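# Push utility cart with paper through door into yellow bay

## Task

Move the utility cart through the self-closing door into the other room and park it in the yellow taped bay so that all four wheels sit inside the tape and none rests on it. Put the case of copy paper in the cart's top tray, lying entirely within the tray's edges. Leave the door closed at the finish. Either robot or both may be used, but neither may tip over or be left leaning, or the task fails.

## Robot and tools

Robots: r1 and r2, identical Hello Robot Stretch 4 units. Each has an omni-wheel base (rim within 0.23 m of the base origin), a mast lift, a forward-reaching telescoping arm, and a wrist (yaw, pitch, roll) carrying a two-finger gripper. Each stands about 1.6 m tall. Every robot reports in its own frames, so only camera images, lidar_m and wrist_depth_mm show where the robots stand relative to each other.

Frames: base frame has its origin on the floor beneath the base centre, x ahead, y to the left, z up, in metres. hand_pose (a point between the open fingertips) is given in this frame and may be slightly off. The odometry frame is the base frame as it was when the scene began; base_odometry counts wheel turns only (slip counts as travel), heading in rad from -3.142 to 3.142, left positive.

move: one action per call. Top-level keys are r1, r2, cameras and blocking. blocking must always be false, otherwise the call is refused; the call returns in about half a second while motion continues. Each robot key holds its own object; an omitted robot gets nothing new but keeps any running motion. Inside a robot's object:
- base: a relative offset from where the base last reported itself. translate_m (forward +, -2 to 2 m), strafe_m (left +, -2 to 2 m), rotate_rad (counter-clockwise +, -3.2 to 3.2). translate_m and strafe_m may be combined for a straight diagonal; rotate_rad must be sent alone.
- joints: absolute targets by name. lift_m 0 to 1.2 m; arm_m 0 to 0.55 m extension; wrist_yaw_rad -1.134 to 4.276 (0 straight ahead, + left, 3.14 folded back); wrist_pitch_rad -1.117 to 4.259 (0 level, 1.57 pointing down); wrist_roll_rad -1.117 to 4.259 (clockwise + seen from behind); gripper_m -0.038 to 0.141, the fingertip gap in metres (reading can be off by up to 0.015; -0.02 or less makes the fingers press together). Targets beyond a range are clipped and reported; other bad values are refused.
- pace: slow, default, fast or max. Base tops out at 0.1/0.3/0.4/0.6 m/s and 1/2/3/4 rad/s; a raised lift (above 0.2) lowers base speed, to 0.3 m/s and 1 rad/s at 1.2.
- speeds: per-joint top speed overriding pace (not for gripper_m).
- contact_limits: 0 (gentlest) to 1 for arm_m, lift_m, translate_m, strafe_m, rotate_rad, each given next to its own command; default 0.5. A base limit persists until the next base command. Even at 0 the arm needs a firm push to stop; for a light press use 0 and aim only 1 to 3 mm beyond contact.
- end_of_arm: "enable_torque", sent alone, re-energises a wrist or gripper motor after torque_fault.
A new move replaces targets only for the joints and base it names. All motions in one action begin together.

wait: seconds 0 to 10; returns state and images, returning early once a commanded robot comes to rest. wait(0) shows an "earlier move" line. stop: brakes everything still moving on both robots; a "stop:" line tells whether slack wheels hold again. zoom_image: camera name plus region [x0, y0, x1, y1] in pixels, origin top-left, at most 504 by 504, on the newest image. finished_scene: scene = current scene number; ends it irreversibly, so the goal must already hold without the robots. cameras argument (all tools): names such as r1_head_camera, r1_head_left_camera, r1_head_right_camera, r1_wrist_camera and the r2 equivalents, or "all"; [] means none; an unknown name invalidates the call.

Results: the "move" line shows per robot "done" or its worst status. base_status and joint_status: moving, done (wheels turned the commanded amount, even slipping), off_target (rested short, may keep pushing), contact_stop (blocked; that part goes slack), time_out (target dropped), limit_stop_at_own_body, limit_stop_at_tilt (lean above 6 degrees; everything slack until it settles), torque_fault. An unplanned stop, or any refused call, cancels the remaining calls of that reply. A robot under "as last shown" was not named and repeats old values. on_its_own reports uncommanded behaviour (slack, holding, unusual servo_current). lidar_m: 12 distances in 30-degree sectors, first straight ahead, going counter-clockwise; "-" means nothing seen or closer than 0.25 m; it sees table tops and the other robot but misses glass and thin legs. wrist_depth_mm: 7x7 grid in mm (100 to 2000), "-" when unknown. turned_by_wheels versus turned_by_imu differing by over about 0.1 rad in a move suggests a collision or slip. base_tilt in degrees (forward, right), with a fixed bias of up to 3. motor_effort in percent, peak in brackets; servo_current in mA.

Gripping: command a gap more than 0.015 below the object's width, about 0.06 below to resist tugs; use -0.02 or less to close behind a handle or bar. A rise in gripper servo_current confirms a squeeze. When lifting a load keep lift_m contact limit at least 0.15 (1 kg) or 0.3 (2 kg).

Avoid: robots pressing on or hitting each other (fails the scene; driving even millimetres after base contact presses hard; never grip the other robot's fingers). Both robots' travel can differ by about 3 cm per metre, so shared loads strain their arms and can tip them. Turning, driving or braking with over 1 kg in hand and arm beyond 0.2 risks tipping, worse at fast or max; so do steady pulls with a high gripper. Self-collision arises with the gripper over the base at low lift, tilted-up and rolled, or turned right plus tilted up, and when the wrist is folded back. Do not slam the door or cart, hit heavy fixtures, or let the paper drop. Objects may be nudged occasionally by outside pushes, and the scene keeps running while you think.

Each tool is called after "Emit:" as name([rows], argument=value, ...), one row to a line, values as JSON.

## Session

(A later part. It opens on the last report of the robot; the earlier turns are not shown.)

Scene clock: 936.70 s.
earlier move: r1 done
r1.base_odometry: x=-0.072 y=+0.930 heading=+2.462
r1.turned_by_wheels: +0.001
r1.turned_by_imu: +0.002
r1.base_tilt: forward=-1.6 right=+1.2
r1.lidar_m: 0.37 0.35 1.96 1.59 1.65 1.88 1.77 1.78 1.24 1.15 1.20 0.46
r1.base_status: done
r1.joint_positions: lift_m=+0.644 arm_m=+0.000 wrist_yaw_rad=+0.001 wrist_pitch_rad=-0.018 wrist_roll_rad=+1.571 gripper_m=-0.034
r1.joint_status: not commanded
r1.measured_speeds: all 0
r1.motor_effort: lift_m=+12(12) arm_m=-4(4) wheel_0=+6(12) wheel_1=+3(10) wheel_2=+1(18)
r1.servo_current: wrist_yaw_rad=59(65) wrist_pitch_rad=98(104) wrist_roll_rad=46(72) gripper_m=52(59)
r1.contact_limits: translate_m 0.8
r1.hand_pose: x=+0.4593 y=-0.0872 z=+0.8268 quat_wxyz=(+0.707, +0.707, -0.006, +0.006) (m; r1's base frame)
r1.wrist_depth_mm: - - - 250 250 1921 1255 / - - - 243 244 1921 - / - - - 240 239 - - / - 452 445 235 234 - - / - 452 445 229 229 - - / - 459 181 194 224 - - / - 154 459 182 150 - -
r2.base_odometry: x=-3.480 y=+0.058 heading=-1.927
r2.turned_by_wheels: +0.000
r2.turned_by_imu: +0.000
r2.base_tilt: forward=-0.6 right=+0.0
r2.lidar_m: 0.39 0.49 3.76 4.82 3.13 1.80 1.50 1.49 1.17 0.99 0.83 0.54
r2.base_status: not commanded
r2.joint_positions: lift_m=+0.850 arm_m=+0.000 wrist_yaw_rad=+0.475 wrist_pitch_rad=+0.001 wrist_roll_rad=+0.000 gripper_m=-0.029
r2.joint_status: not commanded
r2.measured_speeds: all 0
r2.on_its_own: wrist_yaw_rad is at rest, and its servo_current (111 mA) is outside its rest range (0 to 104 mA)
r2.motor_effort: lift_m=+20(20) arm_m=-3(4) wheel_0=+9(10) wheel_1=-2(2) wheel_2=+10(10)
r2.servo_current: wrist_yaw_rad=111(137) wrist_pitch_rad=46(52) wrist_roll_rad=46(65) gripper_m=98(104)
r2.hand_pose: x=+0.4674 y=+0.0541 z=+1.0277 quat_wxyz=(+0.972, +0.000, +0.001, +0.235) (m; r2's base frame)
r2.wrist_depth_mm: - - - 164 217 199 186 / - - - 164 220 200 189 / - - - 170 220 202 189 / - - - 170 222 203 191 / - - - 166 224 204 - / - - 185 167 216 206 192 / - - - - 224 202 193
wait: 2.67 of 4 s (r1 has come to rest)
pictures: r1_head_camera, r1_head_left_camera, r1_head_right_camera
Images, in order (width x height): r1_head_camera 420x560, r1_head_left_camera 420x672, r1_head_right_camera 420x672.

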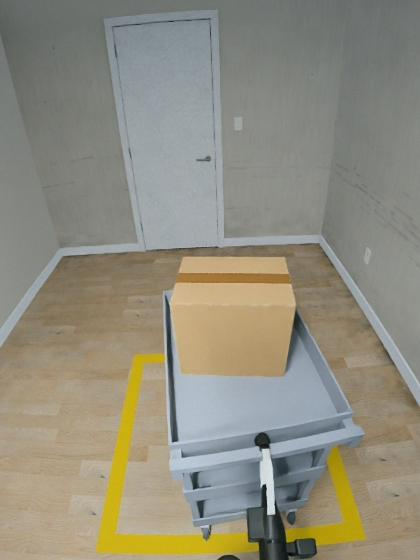

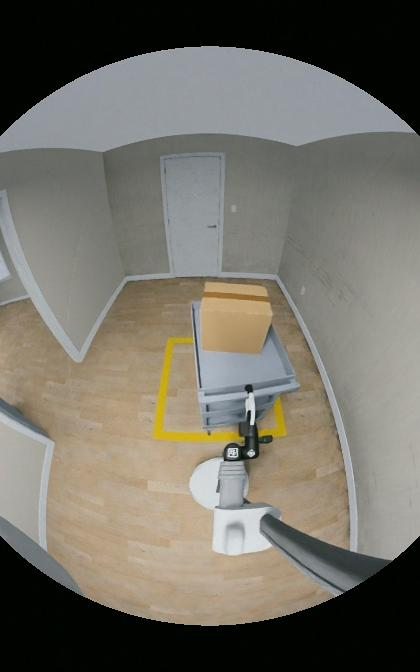

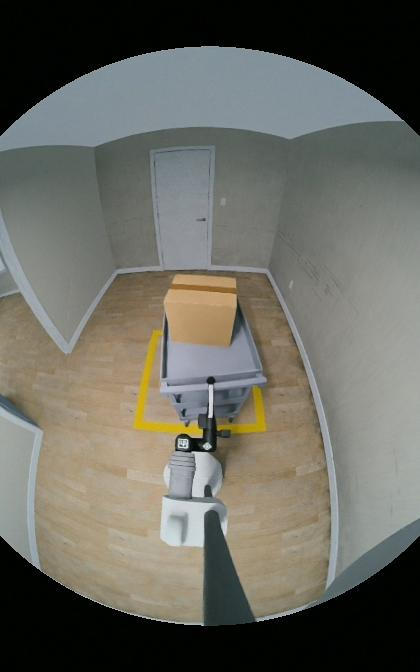

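Emit:
move(r1={"base":{"translate_m":0.17,"strafe_m":0.0},"contact_limits":{"translate_m":0.8}}, blocking=false, cameras=[])

Emit:
wait(seconds=3, cameras=["r1_head_camera","r1_head_left_camera","r1_head_right_camera"])

Emit:
zoom_image(camera="r1_head_left_camera", region=[130, 300, 310, 460])

Emit:
zoom_image(camera="r1_head_right_camera", region=[120, 300, 300, 460])

Scene clock: 948.10 s.
move: r1 moving
r1.base_odometry: x=-0.097 y=+0.950 heading=+2.462
r1.turned_by_wheels: +0.000
r1.turned_by_imu: +0.000
r1.base_tilt: forward=-1.7 right=+1.2
r1.lidar_m: 0.35 0.38 1.93 1.60 1.66 1.90 1.77 1.79 1.24 1.16 1.20 0.44
r1.base_status: translate_m moving; strafe_m moving
r1.joint_positions: lift_m=+0.644 arm_m=+0.000 wrist_yaw_rad=+0.001 wrist_pitch_rad=-0.018 wrist_roll_rad=+1.571 gripper_m=-0.034
r1.joint_status: not commanded
r1.measured_speeds: translate_m=+0.122 strafe_m=+0.001 rotate_rad=-0.006 lift_m=+0.000 arm_m=+0.000 wrist_yaw_rad=+0.000 wrist_pitch_rad=+0.000 wrist_roll_rad=+0.000
r1.motor_effort: lift_m=+12(12) arm_m=+4(4) wheel_0=+11(12) wheel_1=+7(10) wheel_2=-12(13)
r1.servo_current: wrist_yaw_rad=59(65) wrist_pitch_rad=91(104) wrist_roll_rad=52(52) gripper_m=52(59)
r1.contact_limits: translate_m 0.8
r1.hand_pose: x=+0.4592 y=-0.0872 z=+0.8268 quat_wxyz=(+0.707, +0.707, -0.006, +0.006) (m; r1's base frame)
r1.wrist_depth_mm: - - - 254 256 1808 1308 / - - - 247 247 1863 1366 / - - - 240 241 - - / - 452 445 234 236 - - / - 449 445 229 229 - - / - 455 178 194 223 - - / - 154 452 182 149 - -
r2.base_odometry: x=-3.480 y=+0.058 heading=-1.927
r2.turned_by_wheels: +0.000
r2.turned_by_imu: +0.002
r2.base_tilt: forward=-0.6 right=+0.1
r2.lidar_m: 0.40 0.49 3.74 4.83 3.07 1.76 1.50 1.50 1.16 1.00 0.83 0.52
r2.base_status: not commanded
r2.joint_positions: lift_m=+0.850 arm_m=+0.000 wrist_yaw_rad=+0.475 wrist_pitch_rad=+0.001 wrist_roll_rad=+0.000 gripper_m=-0.029
r2.joint_status: not commanded
r2.measured_speeds: all 0
r2.motor_effort: lift_m=+20(21) arm_m=-4(4) wheel_0=+9(9) wheel_1=-2(2) wheel_2=+10(10)
r2.servo_current: wrist_yaw_rad=117(124) wrist_pitch_rad=39(46) wrist_roll_rad=46(46) gripper_m=98(104)
r2.hand_pose: x=+0.4674 y=+0.0541 z=+1.0277 quat_wxyz=(+0.972, +0.000, +0.001, +0.235) (m; r2's base frame)
r2.wrist_depth_mm: - - - 163 217 199 187 / - - - 164 218 200 189 / - - - 170 220 202 190 / - - - 170 222 202 190 / - - - 166 224 205 - / - - 184 167 216 206 192 / - - - - 223 201 193
pictures: none
No camera images: "cameras" was empty.

Scene clock: 949.53 s.
earlier move: r1 done
r1.base_odometry: x=-0.204 y=+1.037 heading=+2.462
r1.turned_by_wheels: +0.000
r1.turned_by_imu: +0.001
r1.base_tilt: forward=-1.6 right=+1.3
r1.lidar_m: 0.35 0.37 1.88 1.60 1.66 2.06 1.93 1.76 1.22 1.14 1.19 0.44
r1.base_status: done
r1.joint_positions: lift_m=+0.644 arm_m=+0.000 wrist_yaw_rad=+0.001 wrist_pitch_rad=-0.018 wrist_roll_rad=+1.571 gripper_m=-0.034
r1.joint_status: not commanded
r1.measured_speeds: all 0
r1.motor_effort: lift_m=+12(12) arm_m=+4(5) wheel_0=+4(12) wheel_1=+2(10) wheel_2=+1(13)
r1.servo_current: wrist_yaw_rad=52(65) wrist_pitch_rad=85(104) wrist_roll_rad=52(65) gripper_m=52(59)
r1.contact_limits: translate_m 0.8
r1.hand_pose: x=+0.4593 y=-0.0871 z=+0.8268 quat_wxyz=(+0.707, +0.707, -0.006, +0.007) (m; r1's base frame)
r1.wrist_depth_mm: - - - 258 260 1808 1281 / - - - 251 252 1983 1366 / - - - 243 243 - - / - 449 449 238 236 - - / - 449 449 230 231 - - / - 455 180 195 224 - - / - 154 455 183 158 - -
r2.base_odometry: x=-3.480 y=+0.058 heading=-1.927
r2.turned_by_wheels: +0.000
r2.turned_by_imu: +0.000
r2.base_tilt: forward=-0.6 right=+0.0
r2.lidar_m: 0.39 0.46 3.75 4.80 3.11 1.78 1.52 1.50 1.20 0.99 0.79 0.53
r2.base_status: not commanded
r2.joint_positions: lift_m=+0.850 arm_m=+0.000 wrist_yaw_rad=+0.475 wrist_pitch_rad=+0.001 wrist_roll_rad=+0.000 gripper_m=-0.029
r2.joint_status: not commanded
r2.measured_speeds: all 0
r2.on_its_own: wrist_yaw_rad is at rest, and its servo_current (124 mA) is outside its rest range (0 to 104 mA)
r2.motor_effort: lift_m=+20(21) arm_m=-4(4) wheel_0=+9(9) wheel_1=-2(2) wheel_2=+10(10)
r2.servo_current: wrist_yaw_rad=124(130) wrist_pitch_rad=39(46) wrist_roll_rad=59(59) gripper_m=91(104)
r2.hand_pose: x=+0.4674 y=+0.0541 z=+1.0277 quat_wxyz=(+0.972, +0.000, +0.001, +0.235) (m; r2's base frame)
r2.wrist_depth_mm: - - - 163 217 199 187 / - - - 164 219 200 189 / - - - 170 220 202 190 / - - - 170 221 203 190 / - - - 166 224 205 - / - - 185 167 216 206 192 / - - - - 224 200 193
wait: 1.43 of 3 s (r1 has come to rest)
pictures: r1_head_camera, r1_head_left_camera, r1_head_right_camera
Images, in order (width x height): r1_head_camera 420x560, r1_head_left_camera 420x672, r1_head_right_camera 420x672.

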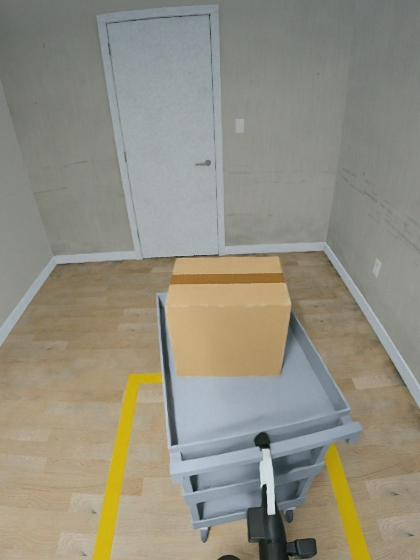

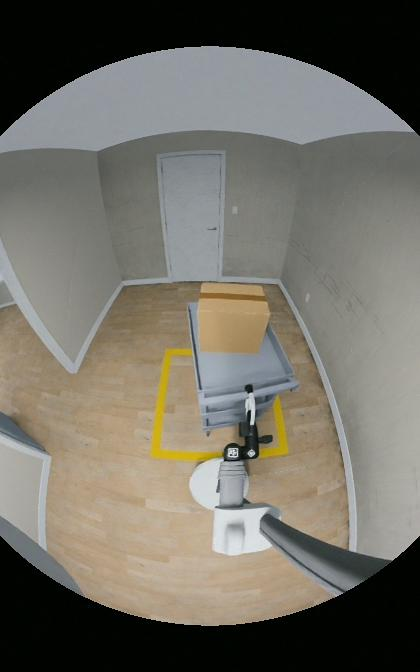

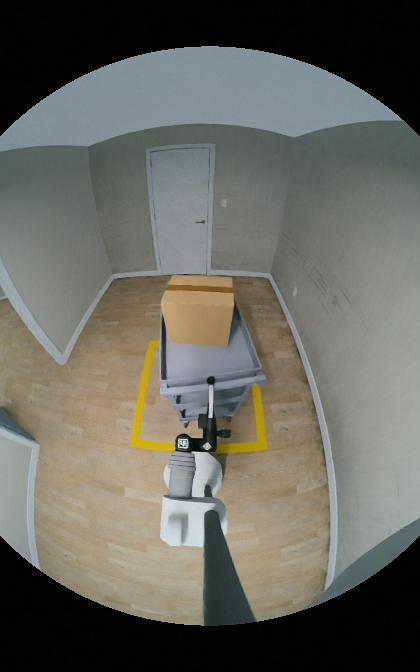

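Scaled by 2.800 from the camera's 420x672 image, which has a finer 600x960 frame.

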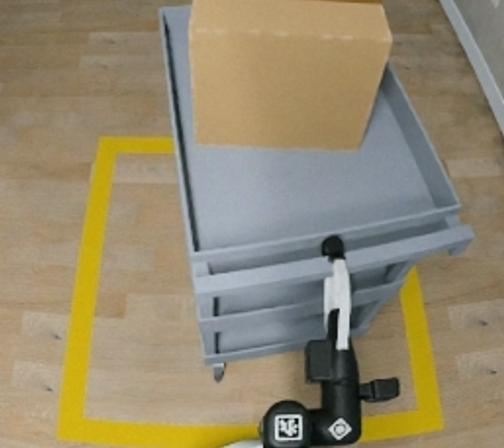

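Scaled by 2.800 from the camera's 420x672 image, which has a finer 600x960 frame.

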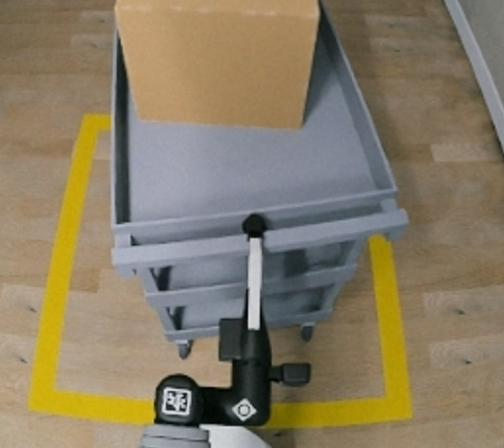

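Emit:
move(r1={"joints":{"gripper_m":0.141}}, blocking=false, cameras=[])

Emit:
wait(seconds=3, cameras=[])

Emit:
move(r1={"base":{"translate_m":-0.45},"pace":"slow"}, blocking=false, cameras=[])

Emit:
wait(seconds=6, cameras=["r1_head_camera","r1_head_left_camera"])

Emit:
zoom_image(camera="r1_head_camera", region=[60, 240, 360, 500])

Scene clock: 960.00 s.
move: r1 moving
r1.base_odometry: x=-0.204 y=+1.037 heading=+2.462
r1.turned_by_wheels: +0.000
r1.turned_by_imu: -0.001
r1.base_tilt: forward=-1.6 right=+1.2
r1.lidar_m: 0.36 0.36 1.87 1.62 1.67 2.02 1.93 1.77 1.22 1.13 1.20 0.46
r1.base_status: not commanded
r1.joint_positions: lift_m=+0.644 arm_m=+0.000 wrist_yaw_rad=+0.001 wrist_pitch_rad=-0.018 wrist_roll_rad=+1.571 gripper_m=-0.009
r1.joint_status: gripper_m moving
r1.measured_speeds: all 0
r1.motor_effort: lift_m=+12(12) arm_m=+4(4) wheel_0=+4(4) wheel_1=+2(2) wheel_2=+0(1)
r1.servo_current: wrist_yaw_rad=52(65) wrist_pitch_rad=98(104) wrist_roll_rad=46(72) gripper_m=59(85)
r1.contact_limits: translate_m 0.8
r1.hand_pose: x=+0.4593 y=-0.0871 z=+0.8268 quat_wxyz=(+0.707, +0.707, -0.006, +0.007) (m; r1's base frame)
r1.wrist_depth_mm: - - - 262 282 1708 1255 / - - - 254 258 1863 1366 / - - - 247 248 - - / - 459 449 240 240 - - / - 455 452 234 235 - - / - 462 182 189 227 - - / - 160 452 178 147 - -
r2.base_odometry: x=-3.480 y=+0.058 heading=-1.927
r2.turned_by_wheels: +0.000
r2.turned_by_imu: +0.001
r2.base_tilt: forward=-0.7 right=+0.0
r2.lidar_m: 0.40 0.50 3.73 4.81 3.10 1.78 1.49 1.49 1.14 0.97 0.85 0.54
r2.base_status: not commanded
r2.joint_positions: lift_m=+0.850 arm_m=+0.000 wrist_yaw_rad=+0.475 wrist_pitch_rad=+0.001 wrist_roll_rad=+0.000 gripper_m=-0.029
r2.joint_status: not commanded
r2.measured_speeds: all 0
r2.motor_effort: lift_m=+20(20) arm_m=-4(4) wheel_0=+9(9) wheel_1=-2(2) wheel_2=+10(10)
r2.servo_current: wrist_yaw_rad=111(124) wrist_pitch_rad=46(46) wrist_roll_rad=39(52) gripper_m=98(104)
r2.hand_pose: x=+0.4674 y=+0.0541 z=+1.0277 quat_wxyz=(+0.972, +0.000, +0.001, +0.235) (m; r2's base frame)
r2.wrist_depth_mm: - - - 164 217 200 187 / - - - 164 219 200 188 / - - - 170 220 202 189 / - - - 170 222 203 190 / - - - 166 224 204 - / - - 185 166 216 205 192 / - - - - 224 201 193
pictures: none
No camera images: "cameras" was empty.

Scene clock: 962.07 s.
earlier move: r1 done
r1.base_odometry: x=-0.204 y=+1.037 heading=+2.462
r1.turned_by_wheels: +0.000
r1.turned_by_imu: +0.000
r1.base_tilt: forward=-1.6 right=+1.3
r1.lidar_m: 0.35 0.41 1.88 1.60 1.64 2.07 1.93 1.75 1.22 1.15 1.20 0.48
r1.base_status: not commanded
r1.joint_positions: lift_m=+0.644 arm_m=+0.000 wrist_yaw_rad=+0.001 wrist_pitch_rad=+0.000 wrist_roll_rad=+1.571 gripper_m=+0.141
r1.joint_status: all done
r1.measured_speeds: all 0
r1.motor_effort: lift_m=+12(12) arm_m=+4(4) wheel_0=+4(4) wheel_1=+2(2) wheel_2=+0(1)
r1.servo_current: wrist_yaw_rad=52(72) wrist_pitch_rad=46(104) wrist_roll_rad=39(72) gripper_m=39(111)
r1.contact_limits: translate_m 0.8
r1.hand_pose: x=+0.4594 y=-0.0871 z=+0.8218 quat_wxyz=(+0.707, +0.707, +0.000, +0.001) (m; r1's base frame)
r1.wrist_depth_mm: - - 227 296 306 307 307 / - - - 285 - 1661 - / - - - - - 1756 - / - - 462 262 - - - / - 462 466 255 - - - / - 210 189 247 211 195 - / - 455 459 143 - - -
r2.base_odometry: x=-3.480 y=+0.058 heading=-1.927
r2.turned_by_wheels: +0.000
r2.turned_by_imu: +0.000
r2.base_tilt: forward=-0.6 right=+0.0
r2.lidar_m: 0.39 0.50 3.73 4.83 3.07 1.72 1.48 1.50 1.15 0.98 0.80 0.51
r2.base_status: not commanded
r2.joint_positions: lift_m=+0.850 arm_m=+0.000 wrist_yaw_rad=+0.475 wrist_pitch_rad=+0.001 wrist_roll_rad=+0.000 gripper_m=-0.029
r2.joint_status: not commanded
r2.measured_speeds: all 0
r2.on_its_own: wrist_yaw_rad is at rest, and its servo_current (117 mA) is outside its rest range (0 to 104 mA)
r2.motor_effort: lift_m=+20(20) arm_m=-4(4) wheel_0=+9(9) wheel_1=-2(2) wheel_2=+10(10)
r2.servo_current: wrist_yaw_rad=117(124) wrist_pitch_rad=33(46) wrist_roll_rad=59(59) gripper_m=98(111)
r2.hand_pose: x=+0.4674 y=+0.0541 z=+1.0277 quat_wxyz=(+0.972, +0.000, +0.001, +0.235) (m; r2's base frame)
r2.wrist_depth_mm: - - - 163 216 200 186 / - - - 163 219 200 189 / - - - 170 221 202 190 / - - - 170 221 203 190 / - - - 165 224 204 - / - - 184 166 216 205 191 / - - - - 223 201 193
wait: 2.07 of 3 s (r1 has come to rest)
pictures: none
No camera images: "cameras" was empty.

Scene clock: 962.57 s.
move: r1 moving
r1.base_odometry: x=-0.195 y=+1.029 heading=+2.462
r1.turned_by_wheels: +0.000
r1.turned_by_imu: +0.000
r1.base_tilt: forward=-1.6 right=+1.3
r1.lidar_m: 0.40 0.42 1.88 1.58 1.66 2.01 1.88 1.77 1.22 1.14 1.19 0.47
r1.base_status: translate_m moving
r1.joint_positions: lift_m=+0.644 arm_m=+0.000 wrist_yaw_rad=+0.001 wrist_pitch_rad=+0.000 wrist_roll_rad=+1.571 gripper_m=+0.141
r1.joint_status: not commanded
r1.measured_speeds: translate_m=-0.050 strafe_m=+0.000 rotate_rad=-0.001 lift_m=+0.000 arm_m=+0.000 wrist_yaw_rad=+0.000 wrist_pitch_rad=+0.000 wrist_roll_rad=+0.000
r1.motor_effort: lift_m=+12(12) arm_m=+4(4) wheel_0=-5(6) wheel_1=-5(6) wheel_2=+6(7)
r1.servo_current: wrist_yaw_rad=46(65) wrist_pitch_rad=39(46) wrist_roll_rad=46(59) gripper_m=46(46)
r1.hand_pose: x=+0.4594 y=-0.0871 z=+0.8218 quat_wxyz=(+0.707, +0.707, +0.000, +0.001) (m; r1's base frame)
r1.wrist_depth_mm: - - 241 309 319 319 319 / - - - 296 - 1661 - / - - - 285 - 1808 - / - - 469 276 - - - / - 473 473 264 - - - / - 209 200 257 211 195 - / - 469 473 143 - - -
r2.base_odometry: x=-3.480 y=+0.058 heading=-1.927
r2.turned_by_wheels: +0.000
r2.turned_by_imu: +0.000
r2.base_tilt: forward=-0.7 right=+0.0
r2.lidar_m: 0.40 0.50 3.74 4.80 3.08 1.76 1.50 1.50 1.18 1.00 0.81 0.53
r2.base_status: not commanded
r2.joint_positions: lift_m=+0.850 arm_m=+0.000 wrist_yaw_rad=+0.475 wrist_pitch_rad=+0.001 wrist_roll_rad=+0.000 gripper_m=-0.029
r2.joint_status: not commanded
r2.measured_speeds: all 0
r2.motor_effort: lift_m=+20(20) arm_m=-3(4) wheel_0=+9(9) wheel_1=-2(2) wheel_2=+10(10)
r2.servo_current: wrist_yaw_rad=117(124) wrist_pitch_rad=46(46) wrist_roll_rad=46(59) gripper_m=98(104)
r2.hand_pose: x=+0.4674 y=+0.0541 z=+1.0277 quat_wxyz=(+0.972, +0.000, +0.001, +0.235) (m; r2's base frame)
r2.wrist_depth_mm: - - - 164 218 200 187 / - - - 163 218 200 188 / - - - 170 220 202 189 / - - - 170 222 204 190 / - - - 166 224 204 - / - - 185 166 216 206 192 / - - - - 223 200 193
pictures: none
No camera images: "cameras" was empty.

Scene clock: 967.87 s.
earlier move: r1 done
r1.base_odometry: x=+0.145 y=+0.754 heading=+2.462
r1.turned_by_wheels: +0.000
r1.turned_by_imu: +0.000
r1.base_tilt: forward=-1.6 right=+1.3
r1.lidar_m: 0.81 2.41 2.13 1.60 1.65 1.57 1.49 1.53 1.25 1.17 1.21 0.94
r1.base_status: done
r1.joint_positions: lift_m=+0.644 arm_m=+0.000 wrist_yaw_rad=+0.001 wrist_pitch_rad=+0.000 wrist_roll_rad=+1.571 gripper_m=+0.141
r1.joint_status: not commanded
r1.measured_speeds: all 0
r1.motor_effort: lift_m=+12(12) arm_m=+4(4) wheel_0=-4(8) wheel_1=-4(7) wheel_2=+3(7)
r1.servo_current: wrist_yaw_rad=46(72) wrist_pitch_rad=46(52) wrist_roll_rad=33(72) gripper_m=39(52)
r1.hand_pose: x=+0.4594 y=-0.0871 z=+0.8218 quat_wxyz=(+0.707, +0.707, +0.000, +0.001) (m; r1's base frame)
r1.wrist_depth_mm: - - - - - 1618 1138 / - - - - - 1661 1160 / - - - 741 - 750 - / - - - - - 715 - / - - 904 904 - 691 - / - 210 904 668 209 195 - / - - - 143 - 1499 1182
r2.base_odometry: x=-3.480 y=+0.058 heading=-1.927
r2.turned_by_wheels: +0.000
r2.turned_by_imu: +0.001
r2.base_tilt: forward=-0.7 right=+0.0
r2.lidar_m: 0.41 0.48 3.76 4.83 3.12 1.79 1.52 1.50 1.16 1.00 0.78 0.51
r2.base_status: not commanded
r2.joint_positions: lift_m=+0.850 arm_m=+0.000 wrist_yaw_rad=+0.475 wrist_pitch_rad=+0.001 wrist_roll_rad=+0.000 gripper_m=-0.029
r2.joint_status: not commanded
r2.measured_speeds: all 0
r2.on_its_own: wrist_yaw_rad is at rest, and its servo_current (124 mA) is outside its rest range (0 to 104 mA)
r2.motor_effort: lift_m=+20(21) arm_m=-4(4) wheel_0=+8(10) wheel_1=-2(2) wheel_2=+10(10)
r2.servo_current: wrist_yaw_rad=124(130) wrist_pitch_rad=46(46) wrist_roll_rad=52(59) gripper_m=98(111)
r2.hand_pose: x=+0.4674 y=+0.0541 z=+1.0277 quat_wxyz=(+0.972, +0.000, +0.001, +0.235) (m; r2's base frame)
r2.wrist_depth_mm: - - - 163 217 198 186 / - - - 164 219 200 189 / - - - 170 220 202 190 / - - - 169 223 202 190 / - - - 166 224 204 - / - - 184 167 216 206 191 / - - - - 224 201 193
wait: 5.30 of 6 s (r1 has come to rest)
pictures: r1_head_camera, r1_head_left_camera
Images, in order (width x height): r1_head_camera 420x560, r1_head_left_camera 420x672.

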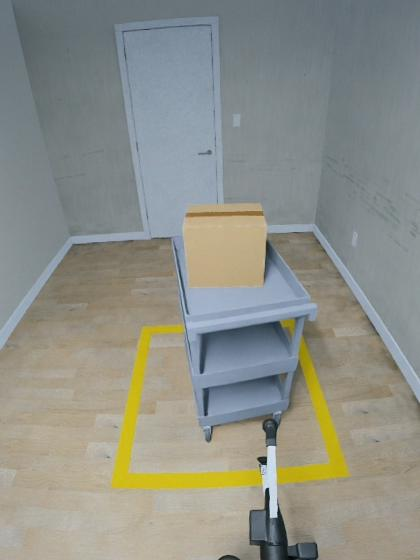

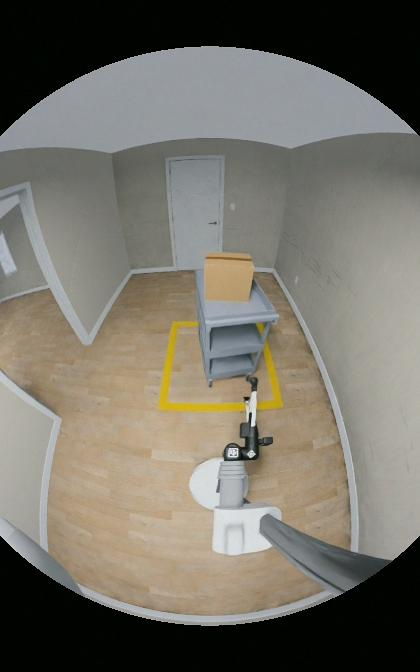

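Scaled by 1.680 from the camera's 420x560 image, which has a finer 600x800 frame.

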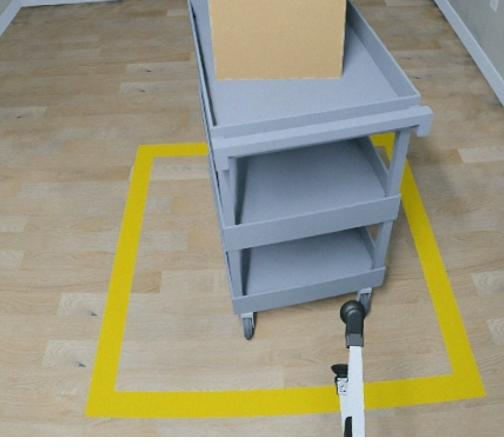

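Emit:
move(r1={"base":{"strafe_m":0.8}}, r2={"base":{"translate_m":0.256,"strafe_m":0.084},"joints":{"wrist_yaw_rad":0.195},"speeds":{"wrist_yaw_rad":0.17}}, blocking=false, cameras=[])

Emit:
wait(seconds=2.5, cameras=["r2_head_camera"])

Emit:
wait(seconds=1.5, cameras=["r1_head_right_camera"])

Scene clock: 991.77 s.
move: r1 moving; r2 moving
r1.base_odometry: x=+0.123 y=+0.726 heading=+2.462
r1.turned_by_wheels: +0.000
r1.turned_by_imu: -0.001
r1.base_tilt: forward=-1.6 right=+1.3
r1.lidar_m: 0.80 2.33 2.10 1.54 1.60 1.55 1.48 1.54 1.30 1.19 1.24 0.90
r1.base_status: strafe_m moving
r1.joint_positions: lift_m=+0.644 arm_m=+0.000 wrist_yaw_rad=+0.001 wrist_pitch_rad=+0.000 wrist_roll_rad=+1.571 gripper_m=+0.141
r1.joint_status: not commanded
r1.measured_speeds: translate_m=+0.000 strafe_m=+0.141 rotate_rad=-0.002 lift_m=+0.000 arm_m=+0.000 wrist_yaw_rad=+0.000 wrist_pitch_rad=+0.000 wrist_roll_rad=+0.000
r1.motor_effort: lift_m=+12(12) arm_m=+4(4) wheel_0=-10(11) wheel_1=+9(11) wheel_2=+1(3)
r1.servo_current: wrist_yaw_rad=39(65) wrist_pitch_rad=39(46) wrist_roll_rad=39(65) gripper_m=46(46)
r1.hand_pose: x=+0.4594 y=-0.0871 z=+0.8218 quat_wxyz=(+0.707, +0.707, +0.000, +0.001) (m; r1's base frame)
r1.wrist_depth_mm: - - - - - 1661 1138 / - - - - - 1661 1182 / - - - 741 - 741 - / - - 917 - - 707 - / - - 904 904 - 691 - / - 209 904 668 209 196 - / - - - 142 - 1756 1182
r2.base_odometry: x=-3.481 y=+0.025 heading=-1.925
r2.turned_by_wheels: +0.002
r2.turned_by_imu: +0.006
r2.base_tilt: forward=-0.7 right=+0.0
r2.lidar_m: 0.37 0.51 3.71 4.84 3.12 1.81 1.51 1.52 1.16 0.99 0.77 0.51
r2.base_status: translate_m moving; strafe_m moving
r2.joint_positions: lift_m=+0.850 arm_m=+0.000 wrist_yaw_rad=+0.436 wrist_pitch_rad=+0.001 wrist_roll_rad=+0.000 gripper_m=-0.029
r2.joint_status: wrist_yaw_rad moving
r2.measured_speeds: translate_m=+0.122 strafe_m=+0.038 rotate_rad=+0.002 lift_m=+0.000 arm_m=+0.000 wrist_yaw_rad=-0.128 wrist_pitch_rad=+0.000 wrist_roll_rad=+0.000
r2.motor_effort: lift_m=+20(20) arm_m=-4(4) wheel_0=+21(21) wheel_1=+12(12) wheel_2=-2(9)
r2.servo_current: wrist_yaw_rad=572(592) wrist_pitch_rad=39(46) wrist_roll_rad=46(59) gripper_m=104(104)
r2.hand_pose: x=+0.4693 y=+0.0424 z=+1.0277 quat_wxyz=(+0.976, +0.000, +0.001, +0.216) (m; r2's base frame)
r2.wrist_depth_mm: - - - 226 216 200 186 / - - - 229 217 198 186 / - - - 230 218 200 187 / - - - 232 220 200 189 / - - - 177 222 202 - / - - 178 176 214 204 190 / - - - - 222 198 191
pictures: none
No camera images: "cameras" was empty.

Scene clock: 993.60 s.
earlier move: r1 moving; r2 off_target
r1.base_odometry: x=-0.197 y=+0.330 heading=+2.462
r1.turned_by_wheels: +0.000
r1.turned_by_imu: +0.003
r1.base_tilt: forward=-1.6 right=+1.3
r1.lidar_m: 1.26 1.74 1.24 1.04 1.09 1.46 1.50 1.55 1.82 1.70 1.77 0.91
r1.base_status: strafe_m moving
r1.joint_positions: lift_m=+0.643 arm_m=+0.000 wrist_yaw_rad=+0.001 wrist_pitch_rad=+0.000 wrist_roll_rad=+1.571 gripper_m=+0.141
r1.joint_status: not commanded
r1.measured_speeds: translate_m=+0.000 strafe_m=+0.300 rotate_rad=+0.001 lift_m=+0.000 arm_m=+0.000 wrist_yaw_rad=+0.000 wrist_pitch_rad=+0.000 wrist_roll_rad=+0.000
r1.motor_effort: lift_m=+13(13) arm_m=+4(4) wheel_0=-7(11) wheel_1=+6(11) wheel_2=+2(3)
r1.servo_current: wrist_yaw_rad=52(65) wrist_pitch_rad=46(52) wrist_roll_rad=52(72) gripper_m=46(52)
r1.hand_pose: x=+0.4594 y=-0.0871 z=+0.8217 quat_wxyz=(+0.707, +0.707, +0.000, +0.001) (m; r1's base frame)
r1.wrist_depth_mm: - - 931 668 - 683 - / - - 904 917 - 1281 - / - - - - - 1808 1160 / - - - - - 1661 1182 / - - - - - 1576 1205 / - 210 - - - 196 1205 / - - - 149 - 1756 1160
r2.base_odometry: x=-3.490 y=-0.212 heading=-1.925
r2.turned_by_wheels: -0.001
r2.turned_by_imu: +0.005
r2.base_tilt: forward=-0.6 right=+0.1
r2.lidar_m: 0.39 2.97 3.45 4.81 3.58 2.08 1.77 1.78 1.17 1.00 0.59 0.49
r2.base_status: done
r2.joint_positions: lift_m=+0.850 arm_m=+0.000 wrist_yaw_rad=+0.226 wrist_pitch_rad=+0.001 wrist_roll_rad=+0.000 gripper_m=-0.029
r2.joint_status: wrist_yaw_rad off_target (ended at +0.226, target +0.195)
r2.measured_speeds: all 0
r2.motor_effort: lift_m=+20(20) arm_m=-4(4) wheel_0=+9(23) wheel_1=+2(13) wheel_2=+9(9)
r2.servo_current: wrist_yaw_rad=215(741) wrist_pitch_rad=39(46) wrist_roll_rad=46(65) gripper_m=98(104)
r2.hand_pose: x=+0.4716 y=-0.0206 z=+1.0277 quat_wxyz=(+0.994, +0.000, +0.001, +0.113) (m; r2's base frame)
r2.wrist_depth_mm: - - - 164 220 199 186 / - - - 165 220 201 188 / - - - 165 221 202 189 / - - - 166 224 203 190 / - - - 167 224 204 - / - - 186 168 181 206 191 / - - - - 224 198 192
wait: 1.83 of 2.5 s (r2 has come to rest)
pictures: r2_head_camera
Images, in order (width x height): r2_head_camera 420x560.

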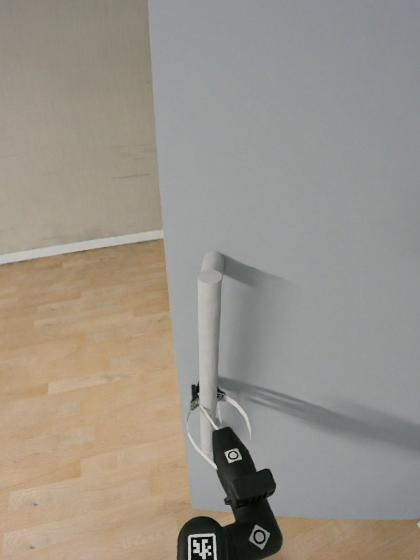

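Scene clock: 995.10 s.
earlier move: r1 moving
r1.base_odometry: x=-0.357 y=+0.132 heading=+2.462
r1.turned_by_wheels: +0.000
r1.turned_by_imu: +0.001
r1.base_tilt: forward=-1.6 right=+1.2
r1.lidar_m: 3.17 1.56 0.83 0.79 0.82 1.12 1.51 1.56 2.10 1.95 1.23 1.05
r1.base_status: strafe_m moving
r1.joint_positions: lift_m=+0.643 arm_m=+0.000 wrist_yaw_rad=+0.001 wrist_pitch_rad=+0.000 wrist_roll_rad=+1.571 gripper_m=+0.141
r1.joint_status: not commanded
r1.measured_speeds: all 0
r1.motor_effort: lift_m=+13(13) arm_m=+4(4) wheel_0=+1(11) wheel_1=+0(11) wheel_2=+1(3)
r1.servo_current: wrist_yaw_rad=33(65) wrist_pitch_rad=46(52) wrist_roll_rad=39(72) gripper_m=46(52)
r1.hand_pose: x=+0.4594 y=-0.0871 z=+0.8217 quat_wxyz=(+0.707, +0.707, +0.000, +0.001) (m; r1's base frame)
r1.wrist_depth_mm: - - - - - 1756 1098 / - - - - - 1618 1182 / - - - - - 1708 1160 / - - - - - 1708 1118 / - - - - - 1618 1182 / - 210 - - - 196 1205 / - - - 149 - 1756 1182
r2.base_odometry: x=-3.490 y=-0.212 heading=-1.925
r2.turned_by_wheels: +0.000
r2.turned_by_imu: +0.000
r2.base_tilt: forward=-0.7 right=+0.0
r2.lidar_m: 0.41 2.98 3.45 4.81 3.59 2.09 1.79 1.77 1.17 1.00 0.59 0.47
r2.base_status: done
r2.joint_positions: lift_m=+0.850 arm_m=+0.000 wrist_yaw_rad=+0.226 wrist_pitch_rad=+0.001 wrist_roll_rad=+0.000 gripper_m=-0.029
r2.joint_status: wrist_yaw_rad off_target (ended at +0.226, target +0.195)
r2.measured_speeds: all 0
r2.on_its_own: wrist_yaw_rad is at rest, and its servo_current (215 mA) is outside its rest range (0 to 104 mA)
r2.motor_effort: lift_m=+20(20) arm_m=-4(4) wheel_0=+8(23) wheel_1=+2(13) wheel_2=+9(9)
r2.servo_current: wrist_yaw_rad=215(741) wrist_pitch_rad=39(46) wrist_roll_rad=39(65) gripper_m=98(111)
r2.hand_pose: x=+0.4716 y=-0.0206 z=+1.0277 quat_wxyz=(+0.994, +0.000, +0.001, +0.113) (m; r2's base frame)
r2.wrist_depth_mm: - - - 164 218 200 187 / - - - 165 221 201 188 / - - - 165 221 202 189 / - - - 166 223 204 190 / - - - 167 225 205 - / - - 187 168 181 205 191 / - - - - 224 199 193
wait: 1.50 s; no rest
pictures: r1_head_right_camera
Images, in order (width x height): r1_head_right_camera 420x672.

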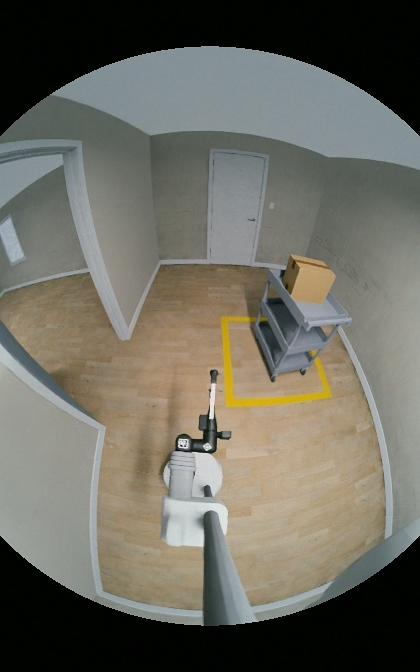

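Emit:
move(r1={"base":{"rotate_rad":-0.55}}, r2={"base":{"translate_m":0.269,"strafe_m":0.01},"joints":{"wrist_yaw_rad":-0.085},"speeds":{"wrist_yaw_rad":0.17}}, blocking=false, cameras=[])

Emit:
wait(seconds=2.5, cameras=[])

Emit:
wait(seconds=1.2, cameras=["r1_head_camera","r2_head_camera"])

Emit:
zoom_image(camera="r1_head_camera", region=[110, 210, 410, 450])

Scene clock: 1001.57 s.
earlier move: r1 done
move: r1 moving; r2 moving
r1.base_odometry: x=-0.357 y=+0.132 heading=+2.209
r1.turned_by_wheels: -0.253
r1.turned_by_imu: -0.254
r1.base_tilt: forward=-1.6 right=+1.3
r1.lidar_m: 1.26 1.76 1.55 0.81 0.79 0.92 1.51 1.54 1.77 1.96 1.98 1.05
r1.base_status: rotate_rad moving
r1.joint_positions: lift_m=+0.643 arm_m=+0.000 wrist_yaw_rad=+0.001 wrist_pitch_rad=+0.000 wrist_roll_rad=+1.571 gripper_m=+0.141
r1.joint_status: not commanded
r1.measured_speeds: translate_m=+0.001 strafe_m=+0.001 rotate_rad=-0.979 lift_m=+0.000 arm_m=+0.000 wrist_yaw_rad=+0.000 wrist_pitch_rad=+0.000 wrist_roll_rad=+0.000
r1.motor_effort: lift_m=+13(13) arm_m=+4(4) wheel_0=+8(9) wheel_1=+8(8) wheel_2=+7(7)
r1.servo_current: wrist_yaw_rad=39(65) wrist_pitch_rad=39(46) wrist_roll_rad=52(59) gripper_m=46(46)
r1.hand_pose: x=+0.4594 y=-0.0871 z=+0.8217 quat_wxyz=(+0.707, +0.707, +0.000, +0.001) (m; r1's base frame)
r1.wrist_depth_mm: - - 1060 778 - - - / - - 1025 - - 1430 - / - - - - - 1464 1160 / - - - - - 1708 1182 / - - - - - 1618 1182 / - 211 - - - 196 1182 / - - - 149 - 1708 1205
r2.base_odometry: x=-3.499 y=-0.241 heading=-1.923
r2.turned_by_wheels: +0.002
r2.turned_by_imu: +0.003
r2.base_tilt: forward=-0.6 right=+0.0
r2.lidar_m: 0.40 2.95 3.41 4.81 3.61 2.11 1.81 1.80 1.19 1.00 0.59 0.47
r2.base_status: translate_m moving; strafe_m moving
r2.joint_positions: lift_m=+0.850 arm_m=+0.000 wrist_yaw_rad=+0.169 wrist_pitch_rad=+0.001 wrist_roll_rad=+0.000 gripper_m=-0.029
r2.joint_status: wrist_yaw_rad moving
r2.measured_speeds: translate_m=+0.122 strafe_m=+0.007 rotate_rad=+0.004 lift_m=+0.000 arm_m=+0.000 wrist_yaw_rad=-0.148 wrist_pitch_rad=+0.000 wrist_roll_rad=+0.000
r2.motor_effort: lift_m=+20(20) arm_m=-4(4) wheel_0=+17(19) wheel_1=+9(9) wheel_2=-2(7)
r2.servo_current: wrist_yaw_rad=507(507) wrist_pitch_rad=39(46) wrist_roll_rad=39(65) gripper_m=98(104)
r2.hand_pose: x=+0.4699 y=-0.0376 z=+1.0277 quat_wxyz=(+0.996, +0.000, +0.001, +0.084) (m; r2's base frame)
r2.wrist_depth_mm: - - - 163 217 198 186 / - - - 163 220 199 187 / - - - 170 220 201 188 / - - - 170 220 202 190 / - - - 166 224 203 - / - - 182 166 215 205 191 / - - - - 223 200 191
pictures: none
No camera images: "cameras" was empty.

Scene clock: 1002.40 s.
earlier move: r1 done; r2 moving
r1.base_odometry: x=-0.357 y=+0.132 heading=+1.912
r1.turned_by_wheels: -0.297
r1.turned_by_imu: -0.299
r1.base_tilt: forward=-1.6 right=+1.3
r1.lidar_m: 1.01 3.17 1.55 0.85 0.80 0.83 1.11 1.50 1.57 2.07 1.93 1.29
r1.base_status: done
r1.joint_positions: lift_m=+0.643 arm_m=+0.000 wrist_yaw_rad=+0.001 wrist_pitch_rad=+0.000 wrist_roll_rad=+1.571 gripper_m=+0.141
r1.joint_status: not commanded
r1.measured_speeds: all 0
r1.motor_effort: lift_m=+13(13) arm_m=+4(4) wheel_0=+3(9) wheel_1=+1(8) wheel_2=+2(7)
r1.servo_current: wrist_yaw_rad=52(65) wrist_pitch_rad=39(46) wrist_roll_rad=59(65) gripper_m=46(52)
r1.hand_pose: x=+0.4594 y=-0.0871 z=+0.8217 quat_wxyz=(+0.707, +0.707, +0.000, +0.001) (m; r1's base frame)
r1.wrist_depth_mm: - - - - - 1661 1160 / - - - - - 1708 1160 / - - - - - 1863 1118 / - - - 1205 - - 976 / - - 1138 1098 - 1430 1098 / - 210 1182 1229 190 197 1182 / - - - 149 - 1756 1182
r2.base_odometry: x=-3.552 y=-0.403 heading=-1.924
r2.turned_by_wheels: +0.000
r2.turned_by_imu: +0.003
r2.base_tilt: forward=-0.6 right=+0.1
r2.lidar_m: 0.39 2.76 3.23 4.85 3.91 2.29 1.96 1.94 1.11 0.82 0.53 0.45
r2.base_status: translate_m moving; strafe_m moving
r2.joint_positions: lift_m=+0.850 arm_m=+0.000 wrist_yaw_rad=+0.021 wrist_pitch_rad=+0.001 wrist_roll_rad=+0.000 gripper_m=-0.029
r2.joint_status: wrist_yaw_rad moving
r2.measured_speeds: translate_m=+0.186 strafe_m=+0.006 rotate_rad=+0.008 lift_m=+0.000 arm_m=+0.000 wrist_yaw_rad=-0.215 wrist_pitch_rad=+0.000 wrist_roll_rad=+0.000
r2.motor_effort: lift_m=+20(20) arm_m=-4(4) wheel_0=+8(23) wheel_1=+4(11) wheel_2=+6(7)
r2.servo_current: wrist_yaw_rad=332(624) wrist_pitch_rad=46(46) wrist_roll_rad=52(65) gripper_m=98(104)
r2.hand_pose: x=+0.4610 y=-0.0815 z=+1.0277 quat_wxyz=(+1.000, +0.000, +0.001, +0.010) (m; r2's base frame)
r2.wrist_depth_mm: - - - 162 216 198 - / - - - 163 219 199 185 / - - - 168 220 200 187 / - - - 167 221 201 187 / - - - 166 223 202 187 / - - 183 167 214 203 190 / - - - - 223 199 190
wait: 0.83 of 2.5 s (r1 has come to rest)
pictures: none
No camera images: "cameras" was empty.

Scene clock: 1003.43 s.
earlier move: r2 off_target
r1.base_odometry: x=-0.357 y=+0.132 heading=+1.912
r1.turned_by_wheels: +0.000
r1.turned_by_imu: +0.000
r1.base_tilt: forward=-1.6 right=+1.3
r1.lidar_m: 1.05 3.19 1.57 0.85 0.79 0.84 1.09 1.51 1.57 2.08 1.97 1.30
r1.base_status: done
r1.joint_positions: lift_m=+0.643 arm_m=+0.000 wrist_yaw_rad=+0.001 wrist_pitch_rad=+0.000 wrist_roll_rad=+1.571 gripper_m=+0.141
r1.joint_status: not commanded
r1.measured_speeds: all 0
r1.motor_effort: lift_m=+13(13) arm_m=+4(4) wheel_0=+3(9) wheel_1=+2(8) wheel_2=+2(7)
r1.servo_current: wrist_yaw_rad=52(65) wrist_pitch_rad=33(46) wrist_roll_rad=33(72) gripper_m=46(52)
r1.hand_pose: x=+0.4594 y=-0.0871 z=+0.8217 quat_wxyz=(+0.707, +0.707, +0.000, +0.001) (m; r1's base frame)
r1.wrist_depth_mm: - - - - - 1618 1160 / - - - - - 1708 1160 / - - - - - 1756 1118 / - - - 1205 - - 960 / - - 1138 1060 - 1397 1078 / - 210 1182 1255 191 195 1182 / - - - 149 - 1708 1229
r2.base_odometry: x=-3.573 y=-0.468 heading=-1.924
r2.turned_by_wheels: -0.001
r2.turned_by_imu: +0.000
r2.base_tilt: forward=-0.6 right=+0.1
r2.lidar_m: 0.39 2.71 3.17 4.86 4.10 2.37 2.03 1.92 1.07 0.75 0.50 0.44
r2.base_status: done
r2.joint_positions: lift_m=+0.850 arm_m=+0.000 wrist_yaw_rad=-0.054 wrist_pitch_rad=+0.001 wrist_roll_rad=+0.000 gripper_m=-0.029
r2.joint_status: wrist_yaw_rad off_target (ended at -0.054, target -0.085)
r2.measured_speeds: all 0
r2.on_its_own: wrist_yaw_rad is at rest, and its servo_current (215 mA) is outside its rest range (0 to 104 mA)
r2.motor_effort: lift_m=+20(20) arm_m=-4(4) wheel_0=+3(23) wheel_1=+2(11) wheel_2=+7(8)
r2.servo_current: wrist_yaw_rad=215(624) wrist_pitch_rad=39(46) wrist_roll_rad=46(65) gripper_m=104(111)
r2.hand_pose: x=+0.4541 y=-0.1030 z=+1.0277 quat_wxyz=(+1.000, +0.000, +0.001, -0.027) (m; r2's base frame)
r2.wrist_depth_mm: - - - 164 219 200 187 / - - - 165 222 201 188 / - - - 165 222 202 190 / - - - 166 225 204 191 / - - - 167 225 206 - / - - 187 167 181 206 193 / - - - - 225 198 193
wait: 1.03 of 1.2 s (r2 has come to rest)
pictures: r1_head_camera, r2_head_camera
Images, in order (width x height): r1_head_camera 420x560, r2_head_camera 420x560.

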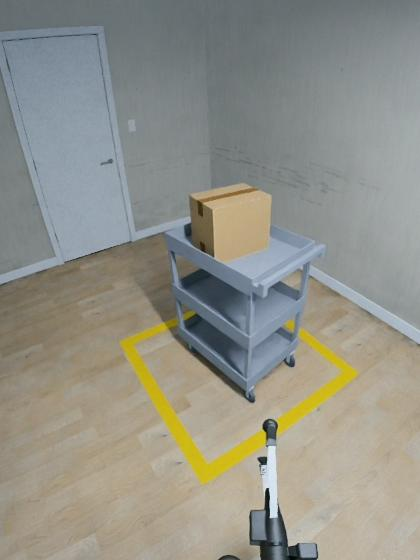

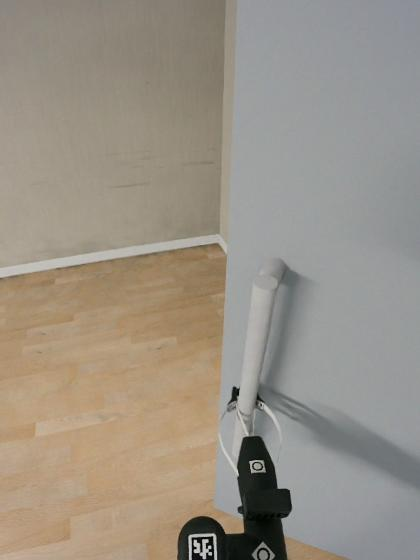

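Scaled by 1.680 from the camera's 420x560 image, which has a finer 600x800 frame.

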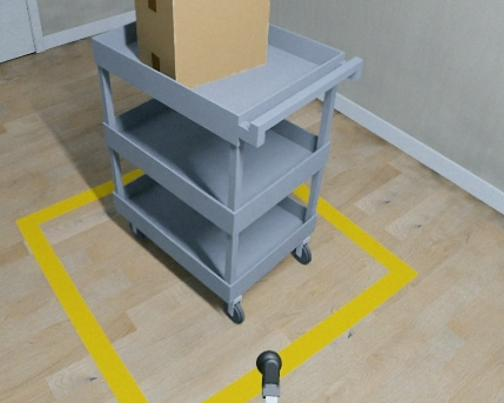

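Emit:
move(r2={"base":{"translate_m":0.262,"strafe_m":-0.065},"joints":{"wrist_yaw_rad":-0.375},"speeds":{"wrist_yaw_rad":0.17}}, blocking=false, cameras=[])

Emit:
wait(seconds=4, cameras=["r2_head_camera"])

Emit:
move(r2={"base":{"translate_m":0.233,"strafe_m":-0.134},"joints":{"wrist_yaw_rad":-0.66},"speeds":{"wrist_yaw_rad":0.17}}, blocking=false, cameras=[])

Emit:
wait(seconds=4, cameras=["r2_head_camera"])

Scene clock: 1016.97 s.
move: r2 moving
r1: as last shown
r1.turned_by_imu: -0.001
r1.base_tilt: forward=-1.6 right=+1.2
r1.lidar_m: 1.05 3.16 1.57 0.84 0.79 0.82 1.09 1.51 1.57 2.07 1.97 1.29
r1.motor_effort: lift_m=+13(13) arm_m=+4(4) wheel_0=+2(4) wheel_1=+1(2) wheel_2=+2(2)
r1.servo_current: wrist_yaw_rad=52(59) wrist_pitch_rad=39(52) wrist_roll_rad=52(52) gripper_m=46(52)
r1.wrist_depth_mm: - - - - - 1618 1160 / - - - - - 1708 1160 / - - - - - 1808 1098 / - - - 1205 - - 960 / - - 1182 1060 - 1366 1078 / - 210 1205 1229 191 196 1182 / - - - 149 - 1756 1205
r2.base_odometry: x=-3.591 y=-0.494 heading=-1.923
r2.turned_by_wheels: +0.002
r2.turned_by_imu: +0.004
r2.base_tilt: forward=-0.6 right=+0.0
r2.lidar_m: 0.40 2.67 3.14 4.88 4.09 2.41 2.06 1.87 1.09 0.71 0.48 0.39
r2.base_status: translate_m moving; strafe_m moving
r2.joint_positions: lift_m=+0.850 arm_m=+0.000 wrist_yaw_rad=-0.111 wrist_pitch_rad=+0.001 wrist_roll_rad=+0.000 gripper_m=-0.029
r2.joint_status: wrist_yaw_rad moving
r2.measured_speeds: translate_m=+0.122 strafe_m=-0.030 rotate_rad=+0.003 lift_m=+0.000 arm_m=+0.000 wrist_yaw_rad=-0.131 wrist_pitch_rad=+0.000 wrist_roll_rad=+0.000
r2.motor_effort: lift_m=+20(20) arm_m=-3(4) wheel_0=+15(16) wheel_1=+6(7) wheel_2=-1(5)
r2.servo_current: wrist_yaw_rad=468(468) wrist_pitch_rad=39(39) wrist_roll_rad=46(52) gripper_m=104(104)
r2.hand_pose: x=+0.4478 y=-0.1190 z=+1.0277 quat_wxyz=(+0.998, +0.000, +0.001, -0.056) (m; r2's base frame)
r2.wrist_depth_mm: - - - 163 217 199 186 / - - - 164 219 200 187 / - - - 169 220 201 189 / - - - 169 222 202 190 / - - - 166 224 204 - / - - 184 166 216 206 191 / - - - - 224 200 192
pictures: none
No camera images: "cameras" was empty.

Scene clock: 1018.80 s.
earlier move: r2 off_target
r1.base_odometry: x=-0.357 y=+0.132 heading=+1.912
r1.turned_by_wheels: +0.000
r1.turned_by_imu: +0.000
r1.base_tilt: forward=-1.6 right=+1.3
r1.lidar_m: 1.05 3.16 1.56 0.84 0.80 0.81 1.10 1.52 1.58 2.04 1.95 1.29
r1.base_status: not commanded
r1.joint_positions: lift_m=+0.643 arm_m=+0.000 wrist_yaw_rad=+0.001 wrist_pitch_rad=+0.000 wrist_roll_rad=+1.571 gripper_m=+0.141
r1.joint_status: not commanded
r1.measured_speeds: all 0
r1.motor_effort: lift_m=+13(13) arm_m=+4(4) wheel_0=+3(4) wheel_1=+1(2) wheel_2=+2(2)
r1.servo_current: wrist_yaw_rad=46(65) wrist_pitch_rad=46(52) wrist_roll_rad=46(72) gripper_m=39(52)
r1.hand_pose: x=+0.4594 y=-0.0871 z=+0.8217 quat_wxyz=(+0.707, +0.707, +0.000, +0.001) (m; r1's base frame)
r1.wrist_depth_mm: - - - - - 1618 1138 / - - - - - 1661 1182 / - - - - - 1808 1098 / - - - 1205 - - 976 / - - 1160 1098 - 1397 1118 / - 210 1229 1205 191 195 1205 / - - - 149 - 1756 1205
r2.base_odometry: x=-3.725 y=-0.691 heading=-1.924
r2.turned_by_wheels: -0.001
r2.turned_by_imu: +0.003
r2.base_tilt: forward=-0.6 right=+0.1
r2.lidar_m: 1.74 2.48 2.90 4.97 4.51 2.66 2.27 1.62 0.96 0.54 0.44 0.39
r2.base_status: done
r2.joint_positions: lift_m=+0.850 arm_m=+0.000 wrist_yaw_rad=-0.341 wrist_pitch_rad=+0.001 wrist_roll_rad=+0.000 gripper_m=-0.029
r2.joint_status: wrist_yaw_rad off_target (ended at -0.341, target -0.375)
r2.measured_speeds: all 0
r2.on_its_own: wrist_yaw_rad is at rest, and its servo_current (247 mA) is outside its rest range (0 to 104 mA)
r2.motor_effort: lift_m=+20(20) arm_m=-4(4) wheel_0=+0(21) wheel_1=+3(8) wheel_2=+8(9)
r2.servo_current: wrist_yaw_rad=247(605) wrist_pitch_rad=46(46) wrist_roll_rad=46(65) gripper_m=98(111)
r2.hand_pose: x=+0.4135 y=-0.1788 z=+1.0277 quat_wxyz=(+0.986, +0.000, +0.001, -0.170) (m; r2's base frame)
r2.wrist_depth_mm: - - - 164 219 200 187 / - - - 164 222 202 189 / - - - 165 223 202 190 / - - - 166 224 204 191 / - - - 166 226 205 - / - - 186 167 182 206 193 / - - - - 225 199 193
wait: 1.83 of 4 s (r2 has come to rest)
pictures: r2_head_camera
Images, in order (width x height): r2_head_camera 420x560.

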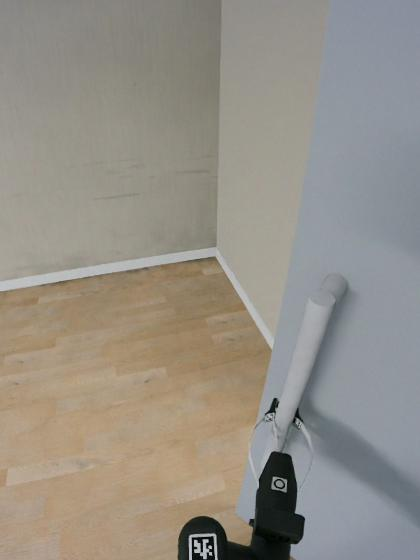

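Scene clock: 1019.30 s.
move: r2 moving
r1: as last shown
r1.base_tilt: forward=-1.6 right=+1.2
r1.lidar_m: 1.05 3.17 1.58 0.86 0.80 0.84 1.10 1.52 1.59 2.07 1.95 1.30
r1.motor_effort: lift_m=+13(13) arm_m=+4(4) wheel_0=+3(4) wheel_1=+2(2) wheel_2=+2(2)
r1.servo_current: wrist_yaw_rad=65(65) wrist_pitch_rad=33(46) wrist_roll_rad=52(65) gripper_m=52(52)
r1.wrist_depth_mm: - - - - - 1661 1138 / - - - - - 1661 1138 / - - - - - 1808 1098 / - - - 1229 - - 976 / - - 1160 1098 - 1430 1078 / - 210 1182 1229 191 196 1205 / - - - 150 - 1708 1205
r2.base_odometry: x=-3.752 y=-0.715 heading=-1.922
r2.turned_by_wheels: +0.001
r2.turned_by_imu: +0.002
r2.base_tilt: forward=-0.6 right=+0.0
r2.lidar_m: 1.70 2.43 2.89 5.02 4.55 2.68 2.31 1.59 0.89 0.54 0.43 0.37
r2.base_status: translate_m moving; strafe_m moving
r2.joint_positions: lift_m=+0.850 arm_m=+0.000 wrist_yaw_rad=-0.400 wrist_pitch_rad=+0.001 wrist_roll_rad=+0.000 gripper_m=-0.029
r2.joint_status: wrist_yaw_rad moving
r2.measured_speeds: translate_m=+0.122 strafe_m=-0.070 rotate_rad=+0.000 lift_m=+0.000 arm_m=+0.000 wrist_yaw_rad=-0.128 wrist_pitch_rad=+0.000 wrist_roll_rad=+0.000
r2.motor_effort: lift_m=+20(20) arm_m=-4(4) wheel_0=+16(16) wheel_1=+1(2) wheel_2=-1(5)
r2.servo_current: wrist_yaw_rad=501(501) wrist_pitch_rad=39(46) wrist_roll_rad=52(59) gripper_m=98(104)
r2.hand_pose: x=+0.4025 y=-0.1928 z=+1.0277 quat_wxyz=(+0.980, +0.000, +0.001, -0.199) (m; r2's base frame)
r2.wrist_depth_mm: - - - 163 218 199 187 / - - - 163 219 200 187 / - - - 169 220 202 189 / - - - 170 222 203 189 / - - - 166 224 204 - / - - 183 167 216 205 191 / - - - - 223 200 191
pictures: none
No camera images: "cameras" was empty.

Scene clock: 1021.17 s.
earlier move: r2 off_target
r1.base_odometry: x=-0.357 y=+0.132 heading=+1.912
r1.turned_by_wheels: +0.000
r1.turned_by_imu: +0.000
r1.base_tilt: forward=-1.6 right=+1.3
r1.lidar_m: 1.04 3.17 1.58 0.84 0.79 0.83 1.12 1.53 1.56 2.05 1.96 1.29
r1.base_status: not commanded
r1.joint_positions: lift_m=+0.643 arm_m=+0.000 wrist_yaw_rad=+0.001 wrist_pitch_rad=+0.000 wrist_roll_rad=+1.571 gripper_m=+0.141
r1.joint_status: not commanded
r1.measured_speeds: all 0
r1.motor_effort: lift_m=+13(14) arm_m=+4(4) wheel_0=+3(4) wheel_1=+1(2) wheel_2=+2(2)
r1.servo_current: wrist_yaw_rad=46(65) wrist_pitch_rad=39(46) wrist_roll_rad=52(65) gripper_m=39(52)
r1.hand_pose: x=+0.4594 y=-0.0871 z=+0.8217 quat_wxyz=(+0.707, +0.707, +0.000, +0.001) (m; r1's base frame)
r1.wrist_depth_mm: - - - - - 1661 1138 / - - - - - 1661 1160 / - - - - - 1808 1118 / - - - 1205 - - 960 / - - 1160 1060 - 1397 1078 / - 210 1205 1255 191 195 1205 / - - - 149 - 1708 1229
r2.base_odometry: x=-3.931 y=-0.864 heading=-1.923
r2.turned_by_wheels: -0.001
r2.turned_by_imu: +0.002
r2.base_tilt: forward=-0.6 right=+0.1
r2.lidar_m: 1.37 2.30 2.65 4.76 4.86 2.87 2.48 1.25 0.63 0.41 0.39 0.35
r2.base_status: done
r2.joint_positions: lift_m=+0.850 arm_m=+0.000 wrist_yaw_rad=-0.624 wrist_pitch_rad=+0.001 wrist_roll_rad=+0.000 gripper_m=-0.029
r2.joint_status: wrist_yaw_rad off_target (ended at -0.624, target -0.660)
r2.measured_speeds: all 0
r2.on_its_own: wrist_yaw_rad is at rest, and its servo_current (267 mA) is outside its rest range (0 to 104 mA)
r2.motor_effort: lift_m=+20(20) arm_m=-4(4) wheel_0=-6(23) wheel_1=+3(5) wheel_2=+8(9)
r2.servo_current: wrist_yaw_rad=267(572) wrist_pitch_rad=39(46) wrist_roll_rad=52(59) gripper_m=98(111)
r2.hand_pose: x=+0.3540 y=-0.2394 z=+1.0277 quat_wxyz=(+0.952, +0.000, +0.000, -0.307) (m; r2's base frame)
r2.wrist_depth_mm: - - - 164 220 202 188 / 1756 - 265 165 222 202 189 / 1756 - 266 166 223 204 191 / - - 268 166 224 205 191 / - - 272 166 226 205 - / 1808 - 184 169 181 206 193 / - - - - 225 200 194
wait: 1.87 of 4 s (r2 has come to rest)
pictures: r2_head_camera
Images, in order (width x height): r2_head_camera 420x560.

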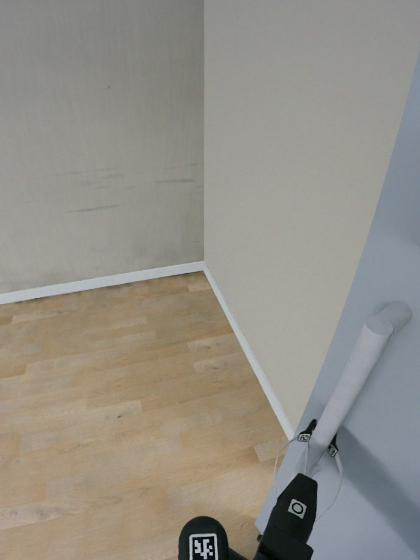

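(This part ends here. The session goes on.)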